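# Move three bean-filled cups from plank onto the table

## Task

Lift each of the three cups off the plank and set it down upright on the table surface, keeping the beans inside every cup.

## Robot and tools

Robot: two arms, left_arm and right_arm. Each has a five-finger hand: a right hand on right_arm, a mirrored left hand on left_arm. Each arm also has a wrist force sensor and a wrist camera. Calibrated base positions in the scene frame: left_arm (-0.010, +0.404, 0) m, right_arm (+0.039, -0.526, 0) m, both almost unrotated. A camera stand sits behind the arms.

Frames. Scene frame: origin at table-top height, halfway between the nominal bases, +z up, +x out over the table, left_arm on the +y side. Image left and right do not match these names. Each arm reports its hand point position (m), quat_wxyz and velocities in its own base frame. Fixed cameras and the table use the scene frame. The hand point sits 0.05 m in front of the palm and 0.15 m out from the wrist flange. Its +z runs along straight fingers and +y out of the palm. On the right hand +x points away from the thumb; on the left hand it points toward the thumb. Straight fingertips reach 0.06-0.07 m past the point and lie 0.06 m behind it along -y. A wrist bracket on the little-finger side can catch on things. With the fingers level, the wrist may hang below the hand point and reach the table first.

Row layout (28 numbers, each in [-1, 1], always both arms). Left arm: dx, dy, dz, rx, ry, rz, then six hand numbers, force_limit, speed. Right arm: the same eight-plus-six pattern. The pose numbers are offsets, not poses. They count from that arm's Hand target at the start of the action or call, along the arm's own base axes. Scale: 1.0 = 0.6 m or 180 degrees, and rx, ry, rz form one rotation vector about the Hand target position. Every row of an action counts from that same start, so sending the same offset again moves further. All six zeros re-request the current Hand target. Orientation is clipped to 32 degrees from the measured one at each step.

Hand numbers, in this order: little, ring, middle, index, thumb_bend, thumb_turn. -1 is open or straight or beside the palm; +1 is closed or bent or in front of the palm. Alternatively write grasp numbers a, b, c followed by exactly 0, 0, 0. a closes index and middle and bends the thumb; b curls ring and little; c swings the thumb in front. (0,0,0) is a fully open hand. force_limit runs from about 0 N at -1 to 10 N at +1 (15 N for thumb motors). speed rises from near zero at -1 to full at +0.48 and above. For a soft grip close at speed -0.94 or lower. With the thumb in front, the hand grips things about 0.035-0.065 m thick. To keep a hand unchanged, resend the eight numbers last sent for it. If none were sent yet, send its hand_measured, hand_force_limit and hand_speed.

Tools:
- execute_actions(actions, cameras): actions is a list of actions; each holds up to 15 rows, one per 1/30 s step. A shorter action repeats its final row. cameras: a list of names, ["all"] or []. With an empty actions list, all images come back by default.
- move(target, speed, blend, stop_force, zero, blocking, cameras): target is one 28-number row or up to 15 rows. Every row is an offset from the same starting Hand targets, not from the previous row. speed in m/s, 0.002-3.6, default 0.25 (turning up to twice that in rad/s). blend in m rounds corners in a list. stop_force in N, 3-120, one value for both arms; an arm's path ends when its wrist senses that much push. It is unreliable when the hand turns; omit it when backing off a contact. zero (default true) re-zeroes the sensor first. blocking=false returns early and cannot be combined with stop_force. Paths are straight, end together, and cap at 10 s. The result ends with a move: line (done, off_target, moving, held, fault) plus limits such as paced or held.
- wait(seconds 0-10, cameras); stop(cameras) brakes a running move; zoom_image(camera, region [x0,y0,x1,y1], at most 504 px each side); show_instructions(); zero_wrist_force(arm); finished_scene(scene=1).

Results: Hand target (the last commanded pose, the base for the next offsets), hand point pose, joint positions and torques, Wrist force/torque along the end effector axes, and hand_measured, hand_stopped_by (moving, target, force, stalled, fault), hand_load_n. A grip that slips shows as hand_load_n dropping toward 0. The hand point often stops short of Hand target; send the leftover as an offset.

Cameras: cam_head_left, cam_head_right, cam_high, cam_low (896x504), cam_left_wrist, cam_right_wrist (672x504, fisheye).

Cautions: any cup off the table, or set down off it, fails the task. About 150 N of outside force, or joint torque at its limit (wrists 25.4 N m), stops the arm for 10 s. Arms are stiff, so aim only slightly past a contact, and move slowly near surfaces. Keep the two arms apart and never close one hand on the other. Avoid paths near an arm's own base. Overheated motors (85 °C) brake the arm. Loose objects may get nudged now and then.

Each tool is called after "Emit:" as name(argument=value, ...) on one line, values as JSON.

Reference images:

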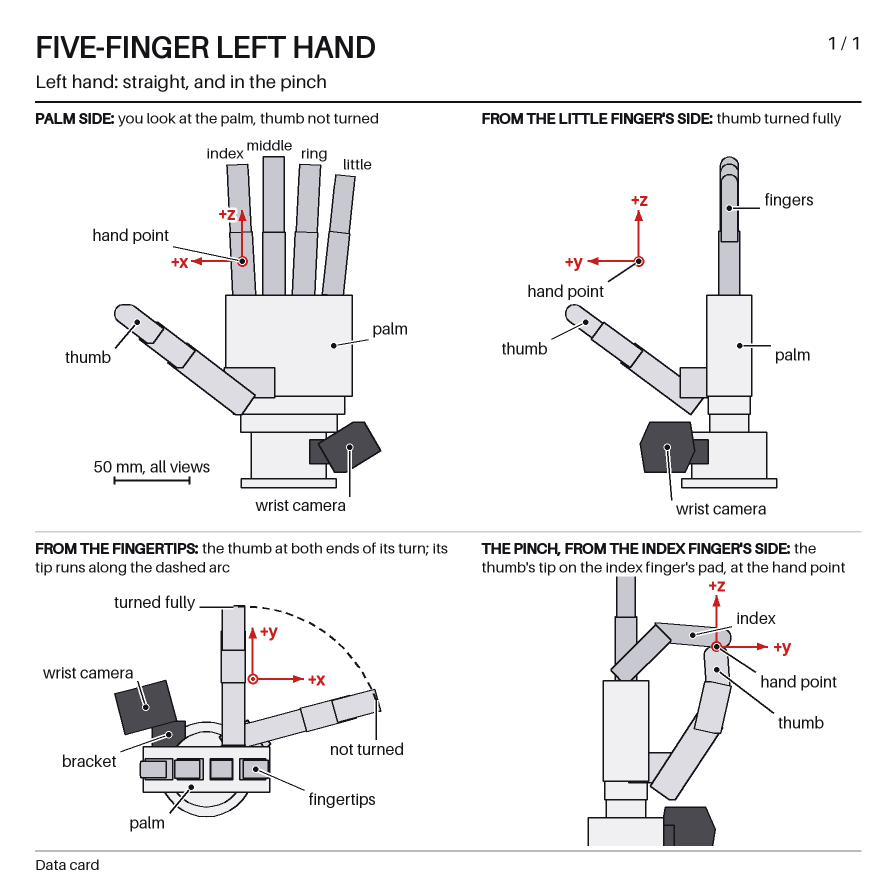

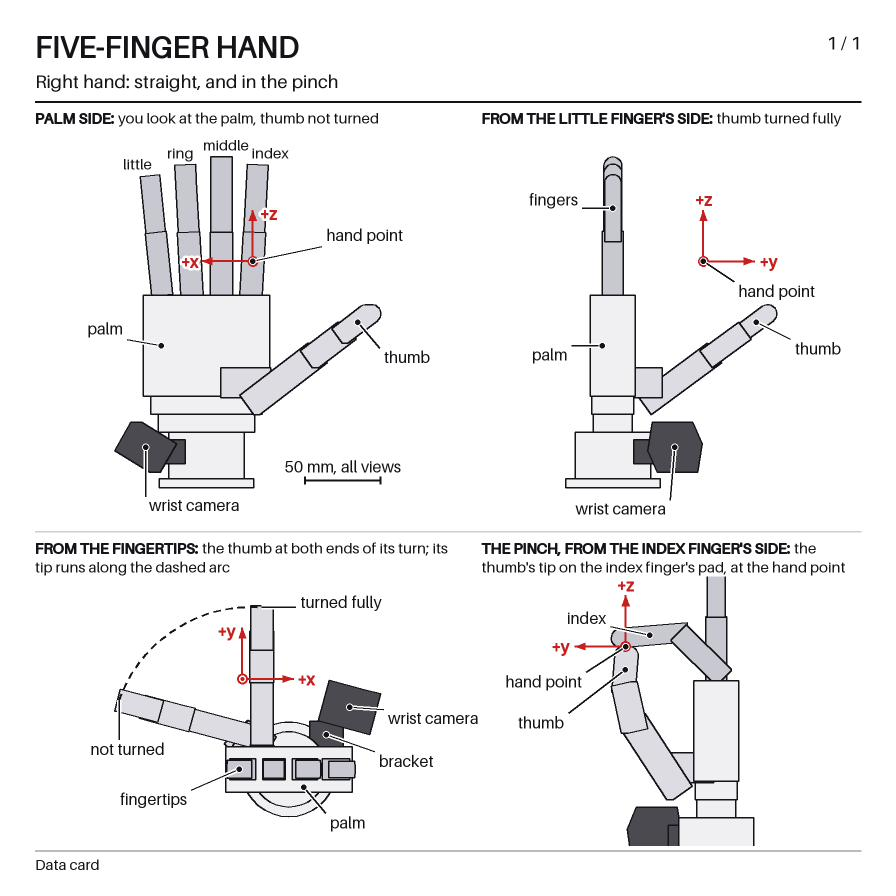

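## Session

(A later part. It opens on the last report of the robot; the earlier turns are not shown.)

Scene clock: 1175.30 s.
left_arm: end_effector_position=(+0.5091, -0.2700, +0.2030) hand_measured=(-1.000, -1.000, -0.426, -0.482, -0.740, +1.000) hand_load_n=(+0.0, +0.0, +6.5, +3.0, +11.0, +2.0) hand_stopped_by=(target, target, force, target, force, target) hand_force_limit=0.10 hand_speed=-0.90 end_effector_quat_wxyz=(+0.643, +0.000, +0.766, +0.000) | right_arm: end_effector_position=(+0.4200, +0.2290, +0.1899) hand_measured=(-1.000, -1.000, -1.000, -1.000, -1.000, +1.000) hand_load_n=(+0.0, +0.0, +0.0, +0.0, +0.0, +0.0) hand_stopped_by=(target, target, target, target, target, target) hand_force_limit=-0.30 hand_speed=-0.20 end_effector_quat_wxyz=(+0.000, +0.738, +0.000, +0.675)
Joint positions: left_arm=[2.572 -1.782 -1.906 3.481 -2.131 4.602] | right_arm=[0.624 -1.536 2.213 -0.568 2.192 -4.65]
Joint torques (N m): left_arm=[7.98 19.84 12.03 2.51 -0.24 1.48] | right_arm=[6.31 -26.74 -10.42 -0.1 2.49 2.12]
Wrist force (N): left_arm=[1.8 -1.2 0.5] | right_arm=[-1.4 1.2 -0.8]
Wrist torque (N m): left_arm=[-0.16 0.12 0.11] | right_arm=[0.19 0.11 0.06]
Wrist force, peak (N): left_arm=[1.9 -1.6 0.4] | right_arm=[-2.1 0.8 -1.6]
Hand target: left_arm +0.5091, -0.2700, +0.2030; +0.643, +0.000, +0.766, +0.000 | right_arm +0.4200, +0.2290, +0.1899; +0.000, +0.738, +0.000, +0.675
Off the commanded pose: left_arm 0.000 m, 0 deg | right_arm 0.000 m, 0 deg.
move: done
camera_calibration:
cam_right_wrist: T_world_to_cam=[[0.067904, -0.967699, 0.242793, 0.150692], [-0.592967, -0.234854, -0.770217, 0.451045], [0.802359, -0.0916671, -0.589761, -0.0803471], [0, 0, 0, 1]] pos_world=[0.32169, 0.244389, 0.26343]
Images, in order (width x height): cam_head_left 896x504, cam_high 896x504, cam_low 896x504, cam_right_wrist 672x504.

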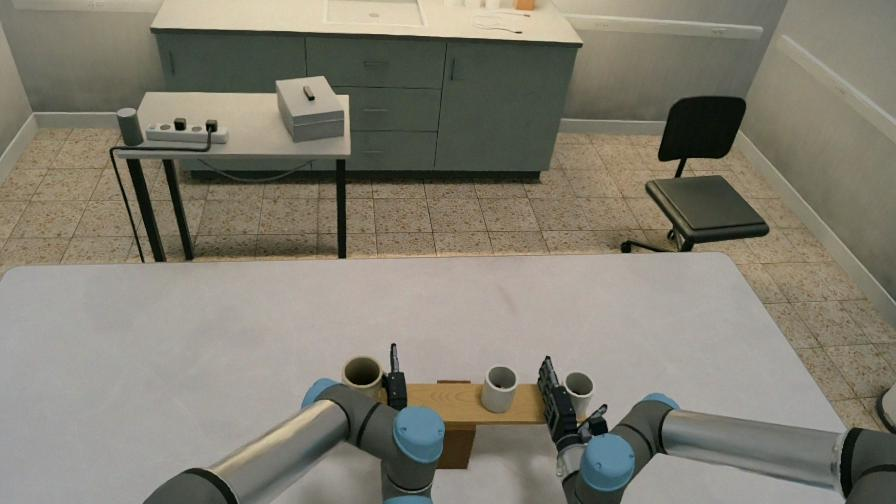

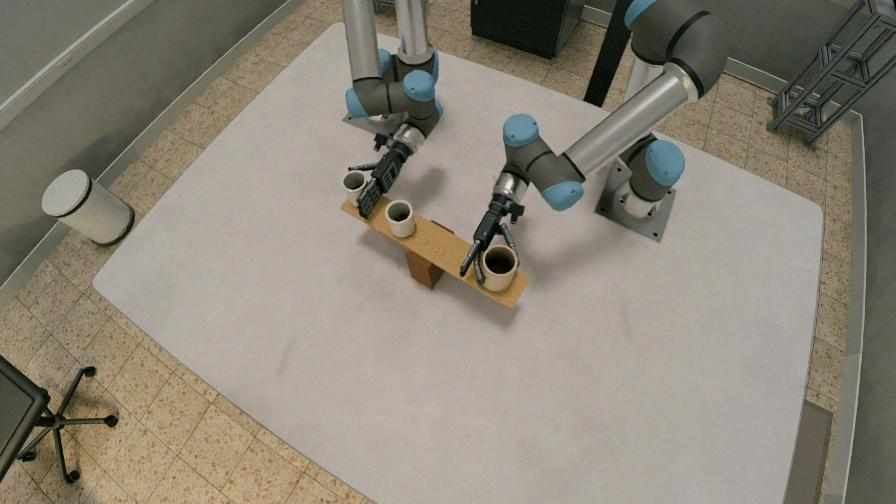

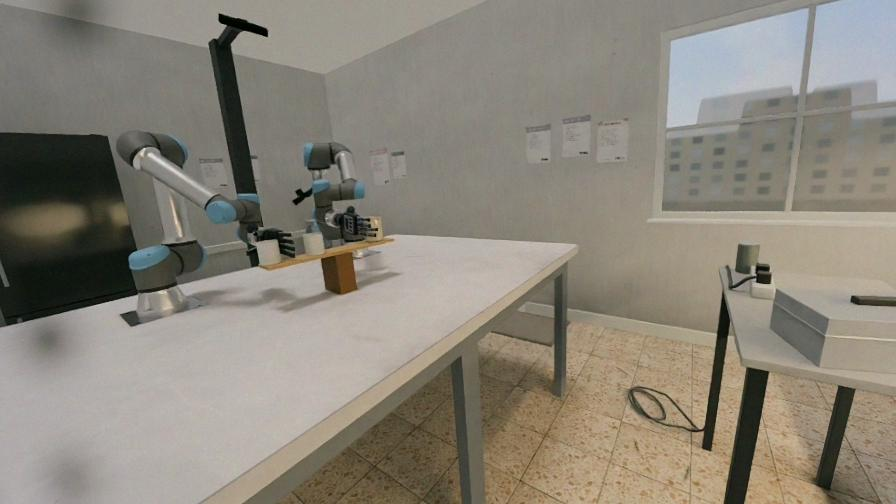

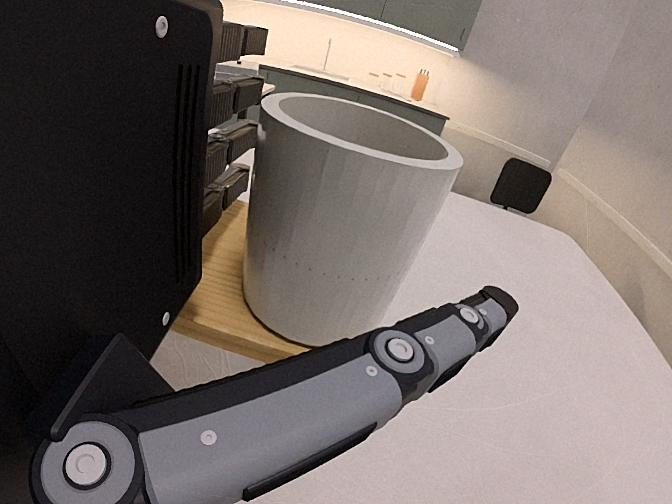

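Emit:
move(target=[0,0,0,0,0,0,-1,-1,0.35,-0.482,0.2,1,0.1,-0.9,0.0333,0,0,0,0,0,-1,-1,-1,-1,-1,1,-0.3,-0.2], speed=0.04, stop_force=3, cameras=["cam_right_wrist","cam_high","cam_low"])

Emit:
zoom_image(camera="cam_high", region=[330, 140, 460, 300])

Scene clock: 1190.57 s.
left_arm: end_effector_position=(+0.5091, -0.2700, +0.2030) hand_measured=(-1.000, -1.000, -0.426, -0.482, -0.740, +1.000) hand_load_n=(+0.0, +0.0, +6.5, +3.0, +11.0, +1.5) hand_stopped_by=(target, target, force, target, force, target) hand_force_limit=0.10 hand_speed=-0.90 end_effector_quat_wxyz=(+0.643, +0.000, +0.766, +0.000) | right_arm: end_effector_position=(+0.4400, +0.2290, +0.1900) hand_measured=(-1.000, -1.000, -1.000, -1.000, -1.000, +1.000) hand_load_n=(+0.0, +0.0, +0.0, +0.0, +0.0, +0.0) hand_stopped_by=(target, target, target, target, target, target) hand_force_limit=-0.30 hand_speed=-0.20 end_effector_quat_wxyz=(+0.000, +0.738, +0.000, +0.675)
Joint positions: left_arm=[2.572 -1.782 -1.906 3.481 -2.131 4.602] | right_arm=[0.588 -1.511 2.185 -0.569 2.156 -4.654]
Joint torques (N m): left_arm=[8.09 18.95 11.51 2.36 -0.17 1.28] | right_arm=[6.56 -28.04 -10.53 -0.75 2.52 1.88]
Wrist force (N): left_arm=[1.9 -1.2 0.3] | right_arm=[-1.5 0.9 -1.0]
Wrist torque (N m): left_arm=[-0.15 0.10 0.11] | right_arm=[0.18 0.13 0.05]
Wrist force, peak (N): left_arm=[2.0 -1.5 0.1] | right_arm=[-1.6 1.3 -0.9]
Hand target: left_arm +0.5091, -0.2700, +0.2030; +0.643, +0.000, +0.766, +0.000 | right_arm +0.4400, +0.2290, +0.1899; +0.000, +0.738, +0.000, +0.675
Off the commanded pose: left_arm 0.000 m, 0 deg | right_arm 0.000 m, 0 deg.
move: done
camera_calibration:
cam_right_wrist: T_world_to_cam=[[0.067904, -0.967699, 0.242793, 0.149334], [-0.592967, -0.234854, -0.770217, 0.462905], [0.802359, -0.0916671, -0.589761, -0.0963943], [0, 0, 0, 1]] pos_world=[0.34169, 0.244389, 0.26343]
Images, in order (width x height): cam_high 896x504, cam_low 896x504, cam_right_wrist 672x504.

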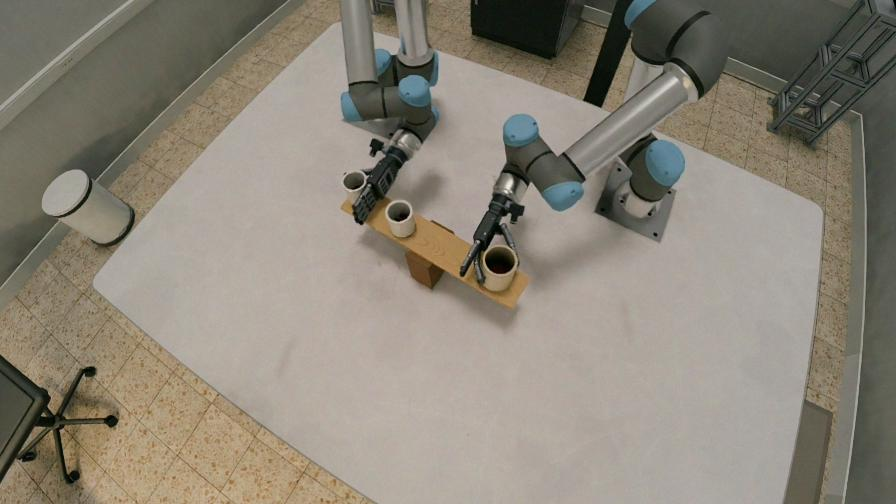

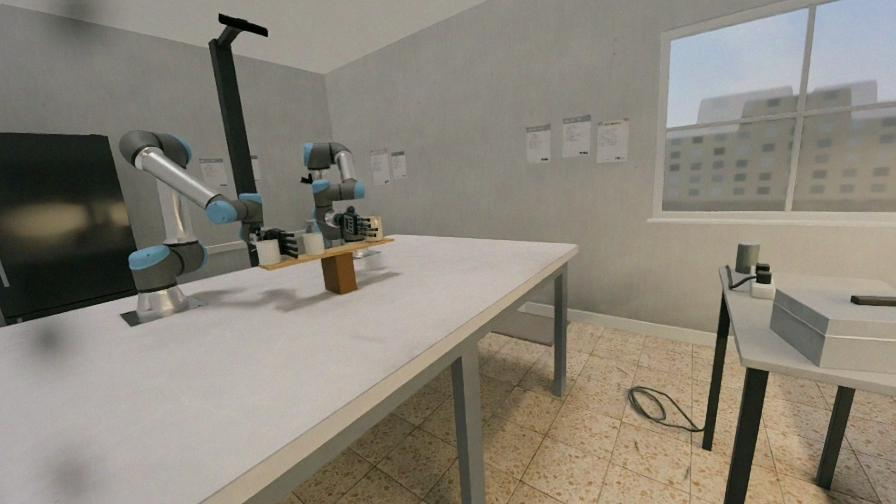

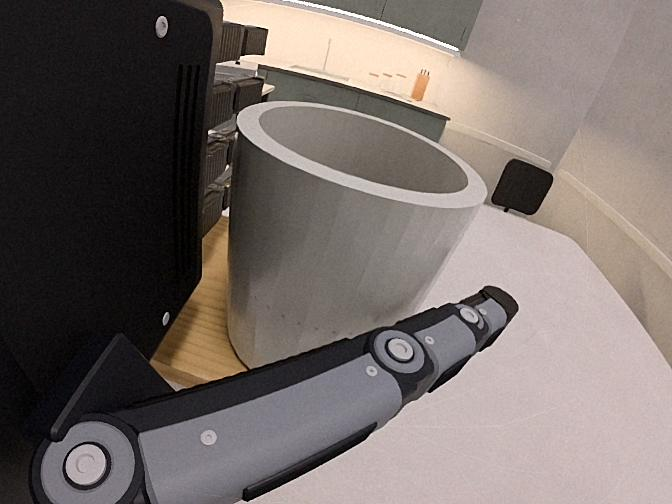

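Scaled by 3.150 from the camera's 896x504 image, which has a finer 1280x720 frame.

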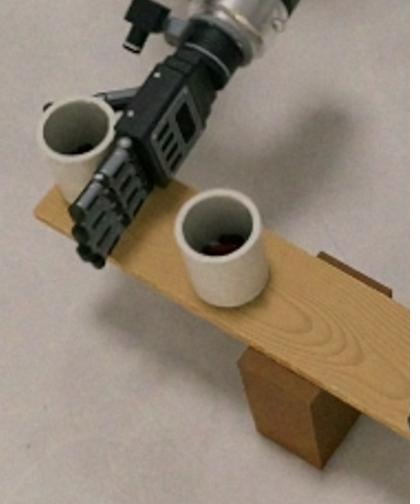

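Emit:
move(target=[[0,0,0,0,0,0,-1,-1,0.35,-0.482,0.2,1,0.1,-0.9,0,0,0,0,0,0,-1,-1,-1,-1,0.2,1,-0.5,-0.87],[0,0,0,0,0,0,-1,-1,0.35,-0.482,0.2,1,0.1,-0.9,0,0,0,0,0,0,-1,-1,0.4,0.4,0.2,1,-0.3,-0.87]], speed=0.05, cameras=["cam_right_wrist","cam_high","cam_low"])

Emit:
zoom_image(camera="cam_high", region=[330, 140, 460, 300])

Emit:
zoom_image(camera="cam_low", region=[240, 200, 330, 290])

Scene clock: 1215.53 s.
left_arm: end_effector_position=(+0.5091, -0.2700, +0.2030) hand_measured=(-1.000, -1.000, -0.426, -0.482, -0.740, +1.000) hand_load_n=(+0.0, +0.0, +6.5, +2.5, +11.0, +1.5) hand_stopped_by=(target, target, force, target, force, target) hand_force_limit=0.10 hand_speed=-0.90 end_effector_quat_wxyz=(+0.643, +0.000, +0.766, +0.000) | right_arm: end_effector_position=(+0.4400, +0.2290, +0.1899) hand_measured=(-1.000, -1.000, -0.434, -0.496, -0.466, +1.000) hand_load_n=(+0.0, +0.0, +4.0, +1.5, +18.0, +0.5) hand_stopped_by=(target, target, force, force, force, target) hand_force_limit=-0.30 hand_speed=-0.87 end_effector_quat_wxyz=(+0.000, +0.738, +0.000, +0.675)
Joint positions: left_arm=[2.572 -1.782 -1.906 3.481 -2.131 4.602] | right_arm=[0.588 -1.511 2.185 -0.569 2.156 -4.654]
Joint torques (N m): left_arm=[7.62 18.91 10.32 2.41 0.07 0.87] | right_arm=[6.07 -24.17 -16.48 -0.31 -0.71 1.91]
Wrist force (N): left_arm=[1.2 -1.4 0.0] | right_arm=[-0.6 0.1 -0.6]
Wrist torque (N m): left_arm=[-0.12 0.09 0.09] | right_arm=[0.13 0.05 0.09]
Wrist force, peak (N): left_arm=[2.5 -1.1 0.5] | right_arm=[-3.5 1.3 -0.8]
Hand target: left_arm +0.5091, -0.2700, +0.2030; +0.643, +0.000, +0.766, +0.000 | right_arm +0.4400, +0.2290, +0.1899; +0.000, +0.738, +0.000, +0.675
Off the commanded pose: left_arm 0.000 m, 0 deg | right_arm 0.000 m, 0 deg.
move: done
camera_calibration:
cam_right_wrist: T_world_to_cam=[[0.067904, -0.967699, 0.242793, 0.149334], [-0.592967, -0.234854, -0.770217, 0.462905], [0.802359, -0.0916671, -0.589761, -0.0963943], [0, 0, 0, 1]] pos_world=[0.34169, 0.244389, 0.26343]
Images, in order (width x height): cam_high 896x504, cam_low 896x504, cam_right_wrist 672x504.

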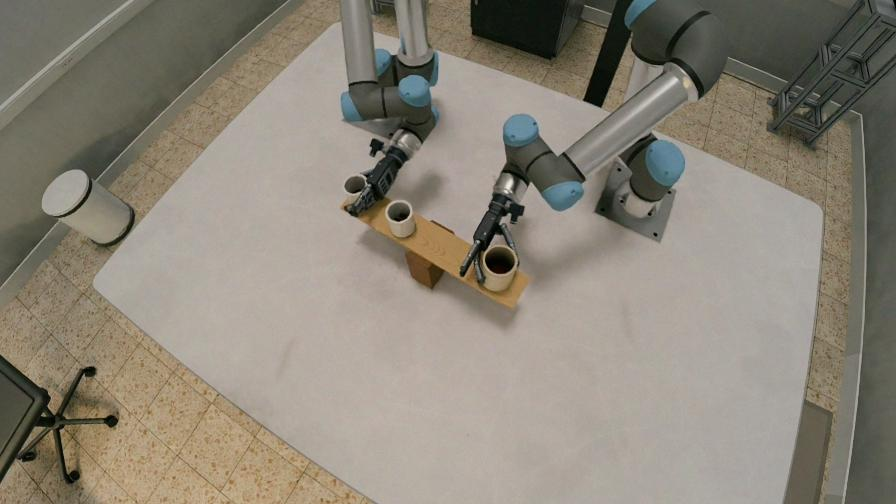

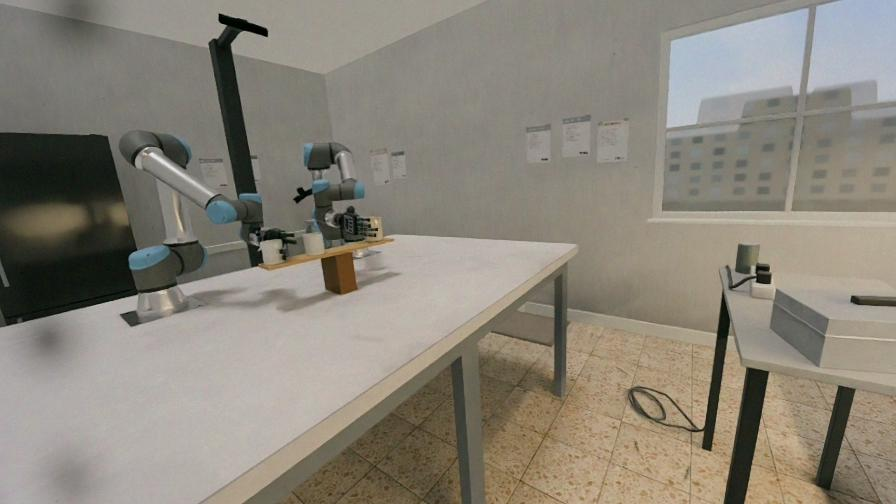

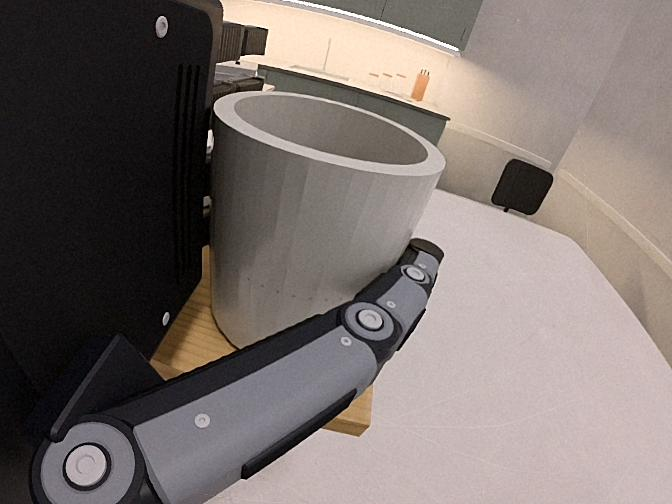

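Scaled by 3.150 from the camera's 896x504 image, which has a finer 1280x720 frame.

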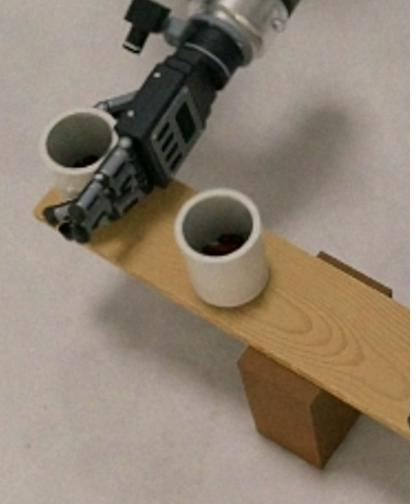

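Scaled by 5.600 from the camera's 896x504 image, which has a finer 1280x720 frame.

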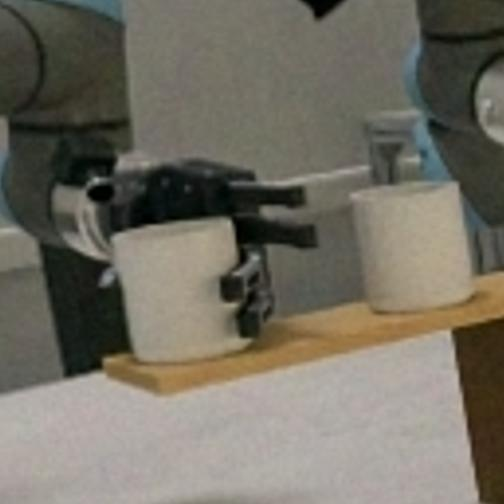

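Emit:
execute_actions(actions=[[[0,0,0,0,0,0,-1,-1,0.35,-0.482,0.2,1,0.1,-0.9,0,0,0,0,0,0,-1,-1,0.4,0.4,-0.474,1,-0.3,-0.87]]], cameras=[])

Scene clock: 1224.87 s.
left_arm: end_effector_position=(+0.5091, -0.2700, +0.2030) hand_measured=(-1.000, -1.000, -0.426, -0.482, -0.740, +1.000) hand_load_n=(+0.0, +0.0, +6.5, +3.0, +11.5, +1.5) hand_stopped_by=(target, target, force, target, force, target) hand_force_limit=0.10 hand_speed=-0.90 end_effector_quat_wxyz=(+0.643, +0.000, +0.766, +0.000) | right_arm: end_effector_position=(+0.4400, +0.2290, +0.1899) hand_measured=(-1.000, -1.000, -0.434, -0.496, -0.480, +1.000) hand_load_n=(+0.0, +0.0, +3.0, +1.0, +13.0, +0.5) hand_stopped_by=(target, target, force, force, force, target) hand_force_limit=-0.30 hand_speed=-0.87 end_effector_quat_wxyz=(+0.000, +0.738, +0.000, +0.675)
Joint positions: left_arm=[2.572 -1.782 -1.906 3.481 -2.131 4.602] | right_arm=[0.588 -1.511 2.185 -0.569 2.156 -4.654]
Joint torques (N m): left_arm=[7.45 18.49 12.29 2.72 0.26 0.45] | right_arm=[3.49 -21.82 -21.2 -0.39 -2.24 1.85]
Wrist force (N): left_arm=[1.1 -1.4 0.1] | right_arm=[-0.8 0.2 -0.2]
Wrist torque (N m): left_arm=[-0.14 0.12 0.08] | right_arm=[0.15 0.06 0.07]
Wrist force, peak (N): left_arm=[1.5 -1.7 0.3] | right_arm=[-0.8 0.2 -0.6]
Hand target: left_arm +0.5091, -0.2700, +0.2030; +0.643, +0.000, +0.766, +0.000 | right_arm +0.4400, +0.2290, +0.1899; +0.000, +0.738, +0.000, +0.675
Off the commanded pose: left_arm 0.000 m, 0 deg | right_arm 0.000 m, 0 deg.
Step readings (end_effector_position of left_arm | right_arm):
0: (+0.5091, -0.2700, +0.2030) | (+0.4400, +0.2290, +0.1899)
1: (+0.5091, -0.2700, +0.2030) | (+0.4400, +0.2290, +0.1899)
2: (+0.5091, -0.2700, +0.2030) | (+0.4400, +0.2290, +0.1899)
4: (+0.5091, -0.2700, +0.2030) | (+0.4400, +0.2290, +0.1899)
8: (+0.5091, -0.2700, +0.2030) | (+0.4400, +0.2290, +0.1899)
15: (+0.5091, -0.2700, +0.2030) | (+0.4400, +0.2290, +0.1899)
No camera images: "cameras" was empty.

Emit:
move(target=[0,0,0,0,0,0,-1,-1,0.35,-0.482,0.2,1,0.1,-0.9,0,0,0.03,0,0,0,-1,-1,0.4,0.4,-0.474,1,-0.3,-0.87], speed=0.03, cameras=["cam_right_wrist","cam_high","cam_low","cam_left_wrist"])

Emit:
zoom_image(camera="cam_low", region=[240, 180, 420, 310])

Scene clock: 1232.57 s.
left_arm: end_effector_position=(+0.5091, -0.2700, +0.2030) hand_measured=(-1.000, -1.000, -0.426, -0.482, -0.740, +1.000) hand_load_n=(+0.0, +0.0, +6.5, +2.5, +11.5, +2.0) hand_stopped_by=(target, target, force, target, force, target) hand_force_limit=0.10 hand_speed=-0.90 end_effector_quat_wxyz=(+0.643, +0.000, +0.766, +0.000) | right_arm: end_effector_position=(+0.4400, +0.2290, +0.2081) hand_measured=(-1.000, -1.000, -0.434, -0.496, -0.480, +1.000) hand_load_n=(+0.5, +0.0, +2.5, +1.0, +12.5, +1.5) hand_stopped_by=(target, target, force, force, force, target) hand_force_limit=-0.30 hand_speed=-0.87 end_effector_quat_wxyz=(+0.000, +0.737, +0.000, +0.675) end_effector_velocity=(+0.000, +0.000, -0.001) end_effector_angular_velocity=(+0.000, -0.001, -0.001)
Joint positions: left_arm=[2.572 -1.782 -1.906 3.481 -2.131 4.602] | right_arm=[0.588 -1.542 2.16 -0.513 2.156 -4.654]
Joint velocities: left_arm=[within noise] | right_arm=[0 0.002 0.002 -0.005 0.001 0]
Joint torques (N m): left_arm=[7.63 18.67 12.01 2.46 0.38 0.41] | right_arm=[1.35 -10.7 -12.12 -3.21 -1.97 -1.12]
Wrist force (N): left_arm=[2.1 -1.1 0.7] | right_arm=[-3.6 1.0 -0.6]
Wrist torque (N m): left_arm=[-0.17 0.15 0.10] | right_arm=[0.17 0.15 0.03]
Wrist force, peak (N): left_arm=[2.1 -1.4 0.8] | right_arm=[-4.1 1.1 -0.6]
Hand target: left_arm +0.5091, -0.2700, +0.2030; +0.643, +0.000, +0.766, +0.000 | right_arm +0.4400, +0.2290, +0.2079; +0.000, +0.738, +0.000, +0.675
Off the commanded pose: left_arm 0.000 m, 0 deg | right_arm 0.000 m, 0 deg.
move: done
camera_calibration:
cam_left_wrist: T_world_to_cam=[[-0.0298962, -0.961904, -0.271749, -0.184841], [-0.67181, 0.220643, -0.707098, 0.536133], [0.74012, 0.161424, -0.652813, -0.088338], [0, 0, 0, 1]] pos_world=[0.420034, -0.281833, 0.2712]
cam_right_wrist: T_world_to_cam=[[0.0678781, -0.967736, 0.242652, 0.144996], [-0.592847, -0.234741, -0.770343, 0.476812], [0.802449, -0.0915662, -0.589653, -0.0858054], [0, 0, 0, 1]] pos_world=[0.341689, 0.244388, 0.28153]
Images, in order (width x height): cam_high 896x504, cam_low 896x504, cam_left_wrist 672x504, cam_right_wrist 672x504.

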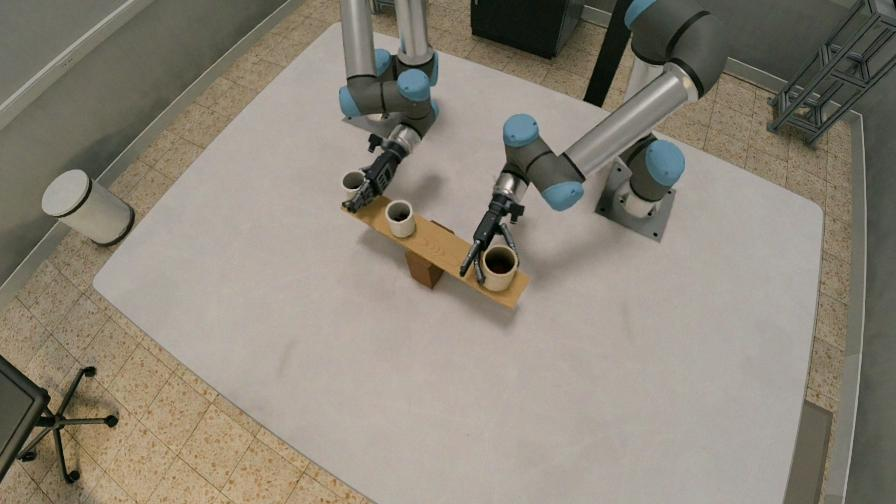

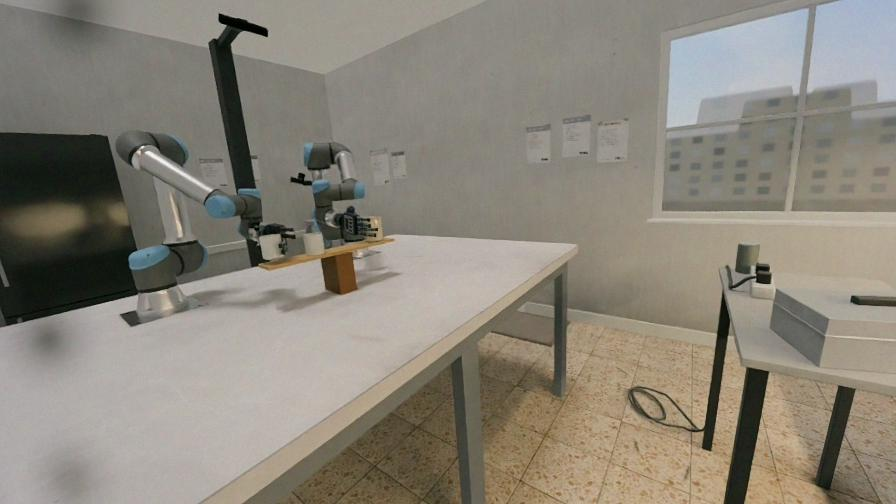

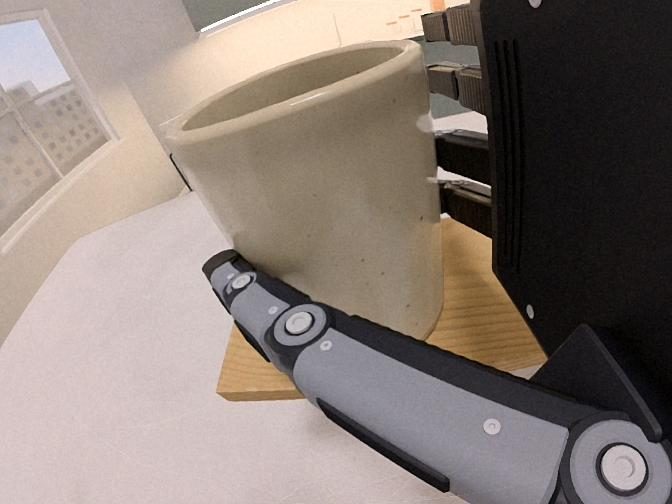

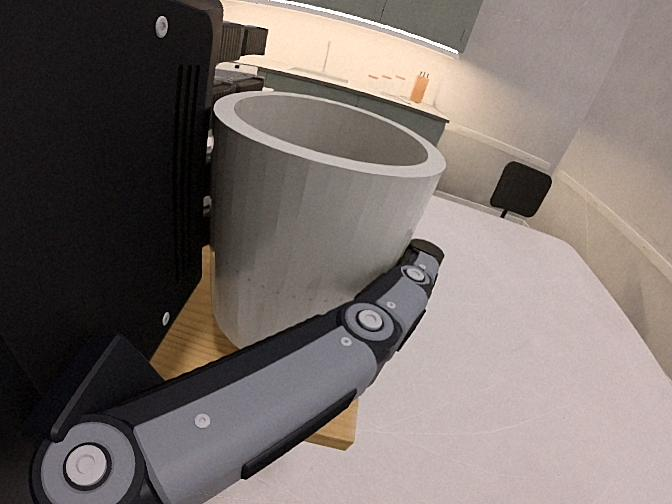

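Scaled by 2.800 from the camera's 896x504 image, which has a finer 1280x720 frame.

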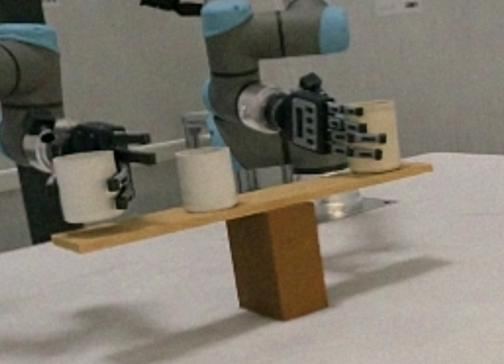

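Emit:
move(target=[[0,0,0,0,0,0,-1,-1,0.35,-0.482,0.2,1,0.1,-0.9,0,0,0.12,0,0,0,-1,-1,0.4,0.4,-0.474,1,-0.3,-0.87],[0,0,0,0,0,0,-1,-1,0.35,-0.482,0.2,1,0.1,-0.9,0.1333,-0.5483,0.0667,0,0,0,-1,-1,0.4,0.4,-0.474,1,-0.3,-0.87],[0,0,0,0,0,0,-1,-1,0.35,-0.482,0.2,1,0.1,-0.9,0.1333,-0.5483,-0.1967,0,0,0,-1,-1,0.4,0.4,-0.474,1,-0.3,-0.87]], speed=[0.1,0.2,0.12], blend=[0.04,0.05,0], cameras=["cam_head_left","cam_right_wrist","cam_high","cam_low"])

Emit:
zoom_image(camera="cam_low", region=[150, 180, 330, 310])

Scene clock: 1258.10 s.
left_arm: end_effector_position=(+0.5091, -0.2700, +0.2030) hand_measured=(-1.000, -1.000, -0.426, -0.482, -0.740, +1.000) hand_load_n=(+0.0, +0.0, +6.5, +3.0, +11.0, +2.0) hand_stopped_by=(target, target, force, target, force, target) hand_force_limit=0.10 hand_speed=-0.90 end_effector_quat_wxyz=(+0.643, +0.000, +0.766, +0.000) | right_arm: end_effector_position=(+0.5199, -0.1000, +0.0899) hand_measured=(-1.000, -1.000, -0.434, -0.496, -0.480, +1.000) hand_load_n=(+0.0, +0.0, +3.0, +1.0, +12.5, +1.5) hand_stopped_by=(target, target, force, force, force, target) hand_force_limit=-0.30 hand_speed=-0.87 end_effector_quat_wxyz=(+0.000, +0.738, +0.000, +0.675)
Joint positions: left_arm=[2.572 -1.782 -1.906 3.481 -2.131 4.602] | right_arm=[-0.648 -1.429 2.486 -0.946 0.926 -4.779]
Joint torques (N m): left_arm=[7.74 18.69 11.71 2.4 0.6 -0.32] | right_arm=[3.33 -11.98 -18.66 -2.39 1.68 1.65]
Wrist force (N): left_arm=[2.3 -0.7 0.6] | right_arm=[-3.5 0.8 -0.8]
Wrist torque (N m): left_arm=[-0.10 0.12 0.11] | right_arm=[0.13 0.15 -0.08]
Wrist force, peak (N): left_arm=[2.2 -1.6 0.7] | right_arm=[-5.0 0.6 -0.6]
Hand target: left_arm +0.5091, -0.2700, +0.2030; +0.643, +0.000, +0.766, +0.000 | right_arm +0.5200, -0.1000, +0.0899; +0.000, +0.738, +0.000, +0.675
Off the commanded pose: left_arm 0.000 m, 0 deg | right_arm 0.000 m, 0 deg.
move: done; blend cut to 0.036 m at target 1
camera_calibration:
cam_right_wrist: T_world_to_cam=[[0.0679235, -0.967701, 0.242778, -0.150095], [-0.593029, -0.234847, -0.770172, 0.356038], [0.802311, -0.0916615, -0.589826, -0.249597], [0, 0, 0, 1]] pos_world=[0.42159, -0.0845114, 0.163431]
Images, in order (width x height): cam_head_left 896x504, cam_high 896x504, cam_low 896x504, cam_right_wrist 672x504.

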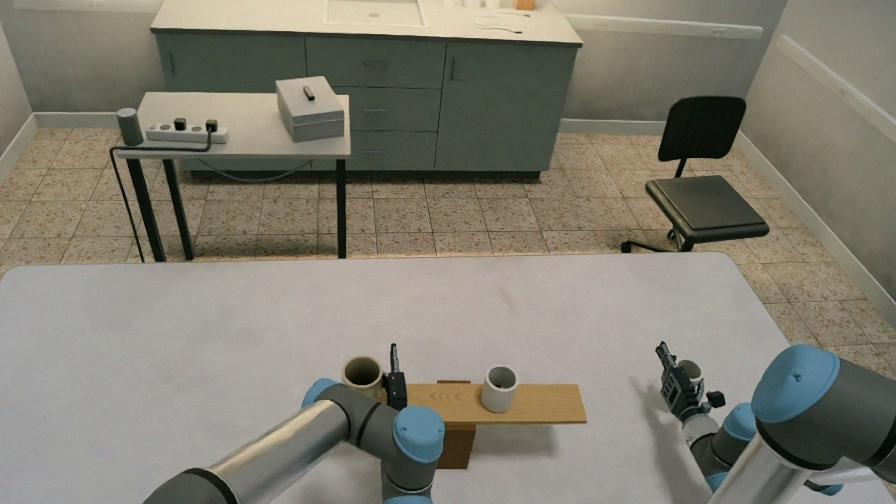

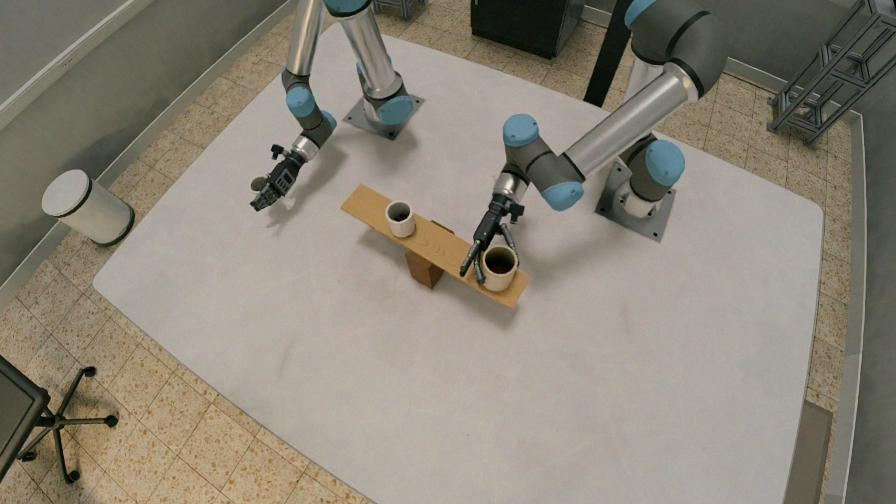

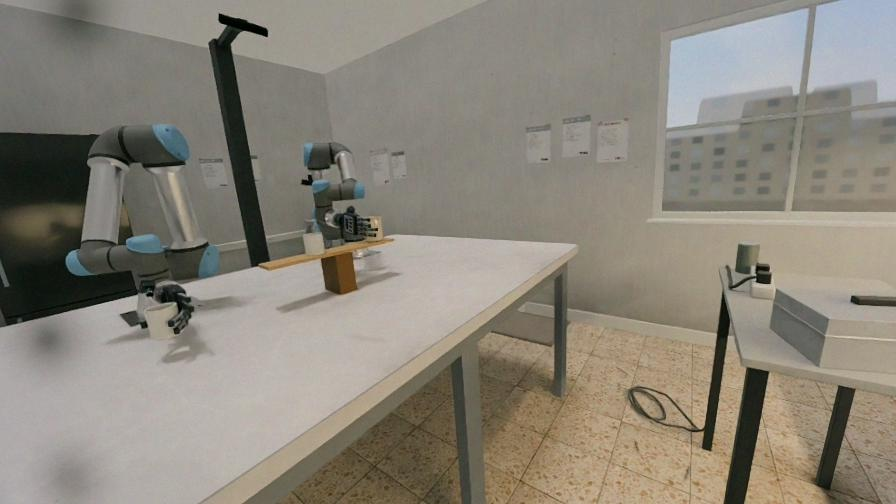

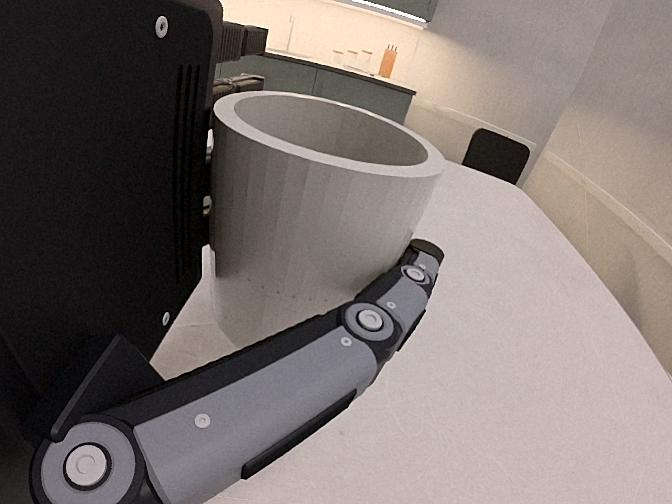

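Scaled by 2.800 from the camera's 896x504 image, which has a finer 1280x720 frame.

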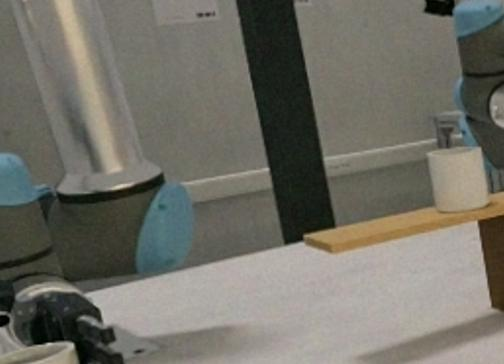

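Emit:
move(target=[0,0,0,0,0,0,-1,-1,0.35,-0.482,0.2,1,0.1,-0.9,0,0,-0.12,0,0,0,-1,-1,0.4,0.4,-0.474,1,-0.3,-0.87], speed=0.025, stop_force=3, cameras=["cam_right_wrist","cam_low","cam_high"])

Emit:
zoom_image(camera="cam_low", region=[90, 240, 250, 360])

Scene clock: 1270.13 s.
left_arm: end_effector_position=(+0.5091, -0.2700, +0.2030) hand_measured=(-1.000, -1.000, -0.426, -0.482, -0.740, +1.000) hand_load_n=(+0.0, +0.0, +6.5, +3.0, +11.0, +2.0) hand_stopped_by=(target, target, force, target, force, target) hand_force_limit=0.10 hand_speed=-0.90 end_effector_quat_wxyz=(+0.643, +0.000, +0.766, +0.000) | right_arm: end_effector_position=(+0.5200, -0.1000, +0.0279) hand_measured=(-1.000, -1.000, -0.434, -0.494, -0.480, +1.000) hand_load_n=(+0.0, +0.0, +2.5, +1.5, +13.0, +0.0) hand_stopped_by=(target, target, force, force, force, target) hand_force_limit=-0.30 hand_speed=-0.87 end_effector_quat_wxyz=(+0.000, +0.738, +0.000, +0.675)
Joint positions: left_arm=[2.572 -1.782 -1.906 3.481 -2.131 4.602] | right_arm=[-0.648 -1.202 2.516 -1.203 0.926 -4.779]
Joint torques (N m): left_arm=[8.5 18.43 11.52 2.49 0.63 -0.67] | right_arm=[-2.91 -13.1 -13.31 -2.71 -1.26 1.61]
Wrist force (N): left_arm=[1.9 -1.1 0.3] | right_arm=[-2.4 0.6 -0.9]
Wrist torque (N m): left_arm=[-0.16 0.18 0.10] | right_arm=[0.11 0.17 -0.09]
Wrist force, peak (N): left_arm=[2.5 -1.0 0.7] | right_arm=[11.9 -1.0 -3.8]
Hand target: left_arm +0.5091, -0.2700, +0.2030; +0.643, +0.000, +0.766, +0.000 | right_arm +0.5199, -0.1000, +0.0279; +0.000, +0.738, +0.000, +0.675 (not the last commanded pose)
Off the commanded pose: left_arm 0.000 m, 0 deg | right_arm 0.010 m, 0 deg.
move: contact (right_arm)
camera_calibration:
cam_right_wrist: T_world_to_cam=[[0.0679968, -0.967675, 0.242862, -0.135184], [-0.593069, -0.234952, -0.770108, 0.308325], [0.802275, -0.091669, -0.589874, -0.286236], [0, 0, 0, 1]] pos_world=[0.42169, -0.0846113, 0.101431]
Images, in order (width x height): cam_high 896x504, cam_low 896x504, cam_right_wrist 672x504.

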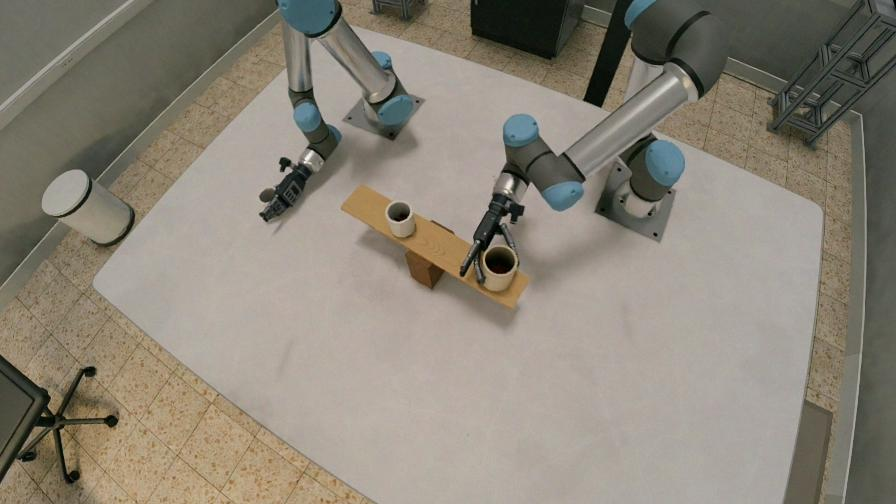

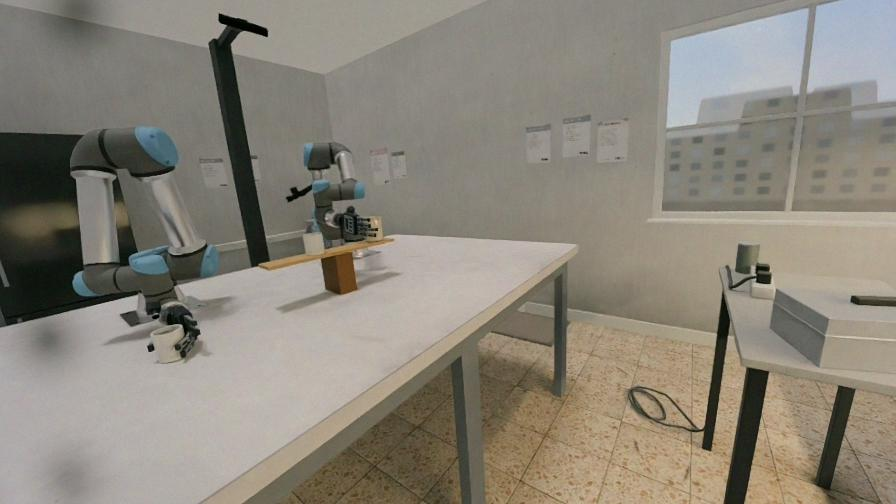

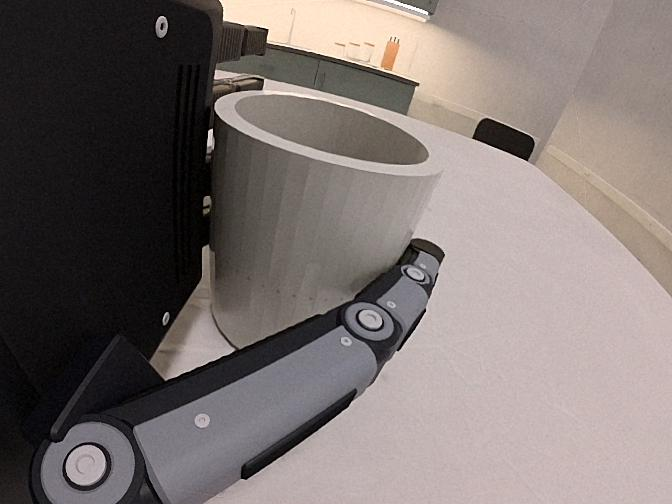

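Scaled by 3.150 from the camera's 896x504 image, which has a finer 1280x720 frame.

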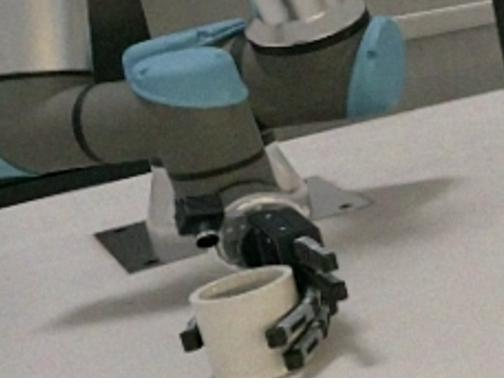

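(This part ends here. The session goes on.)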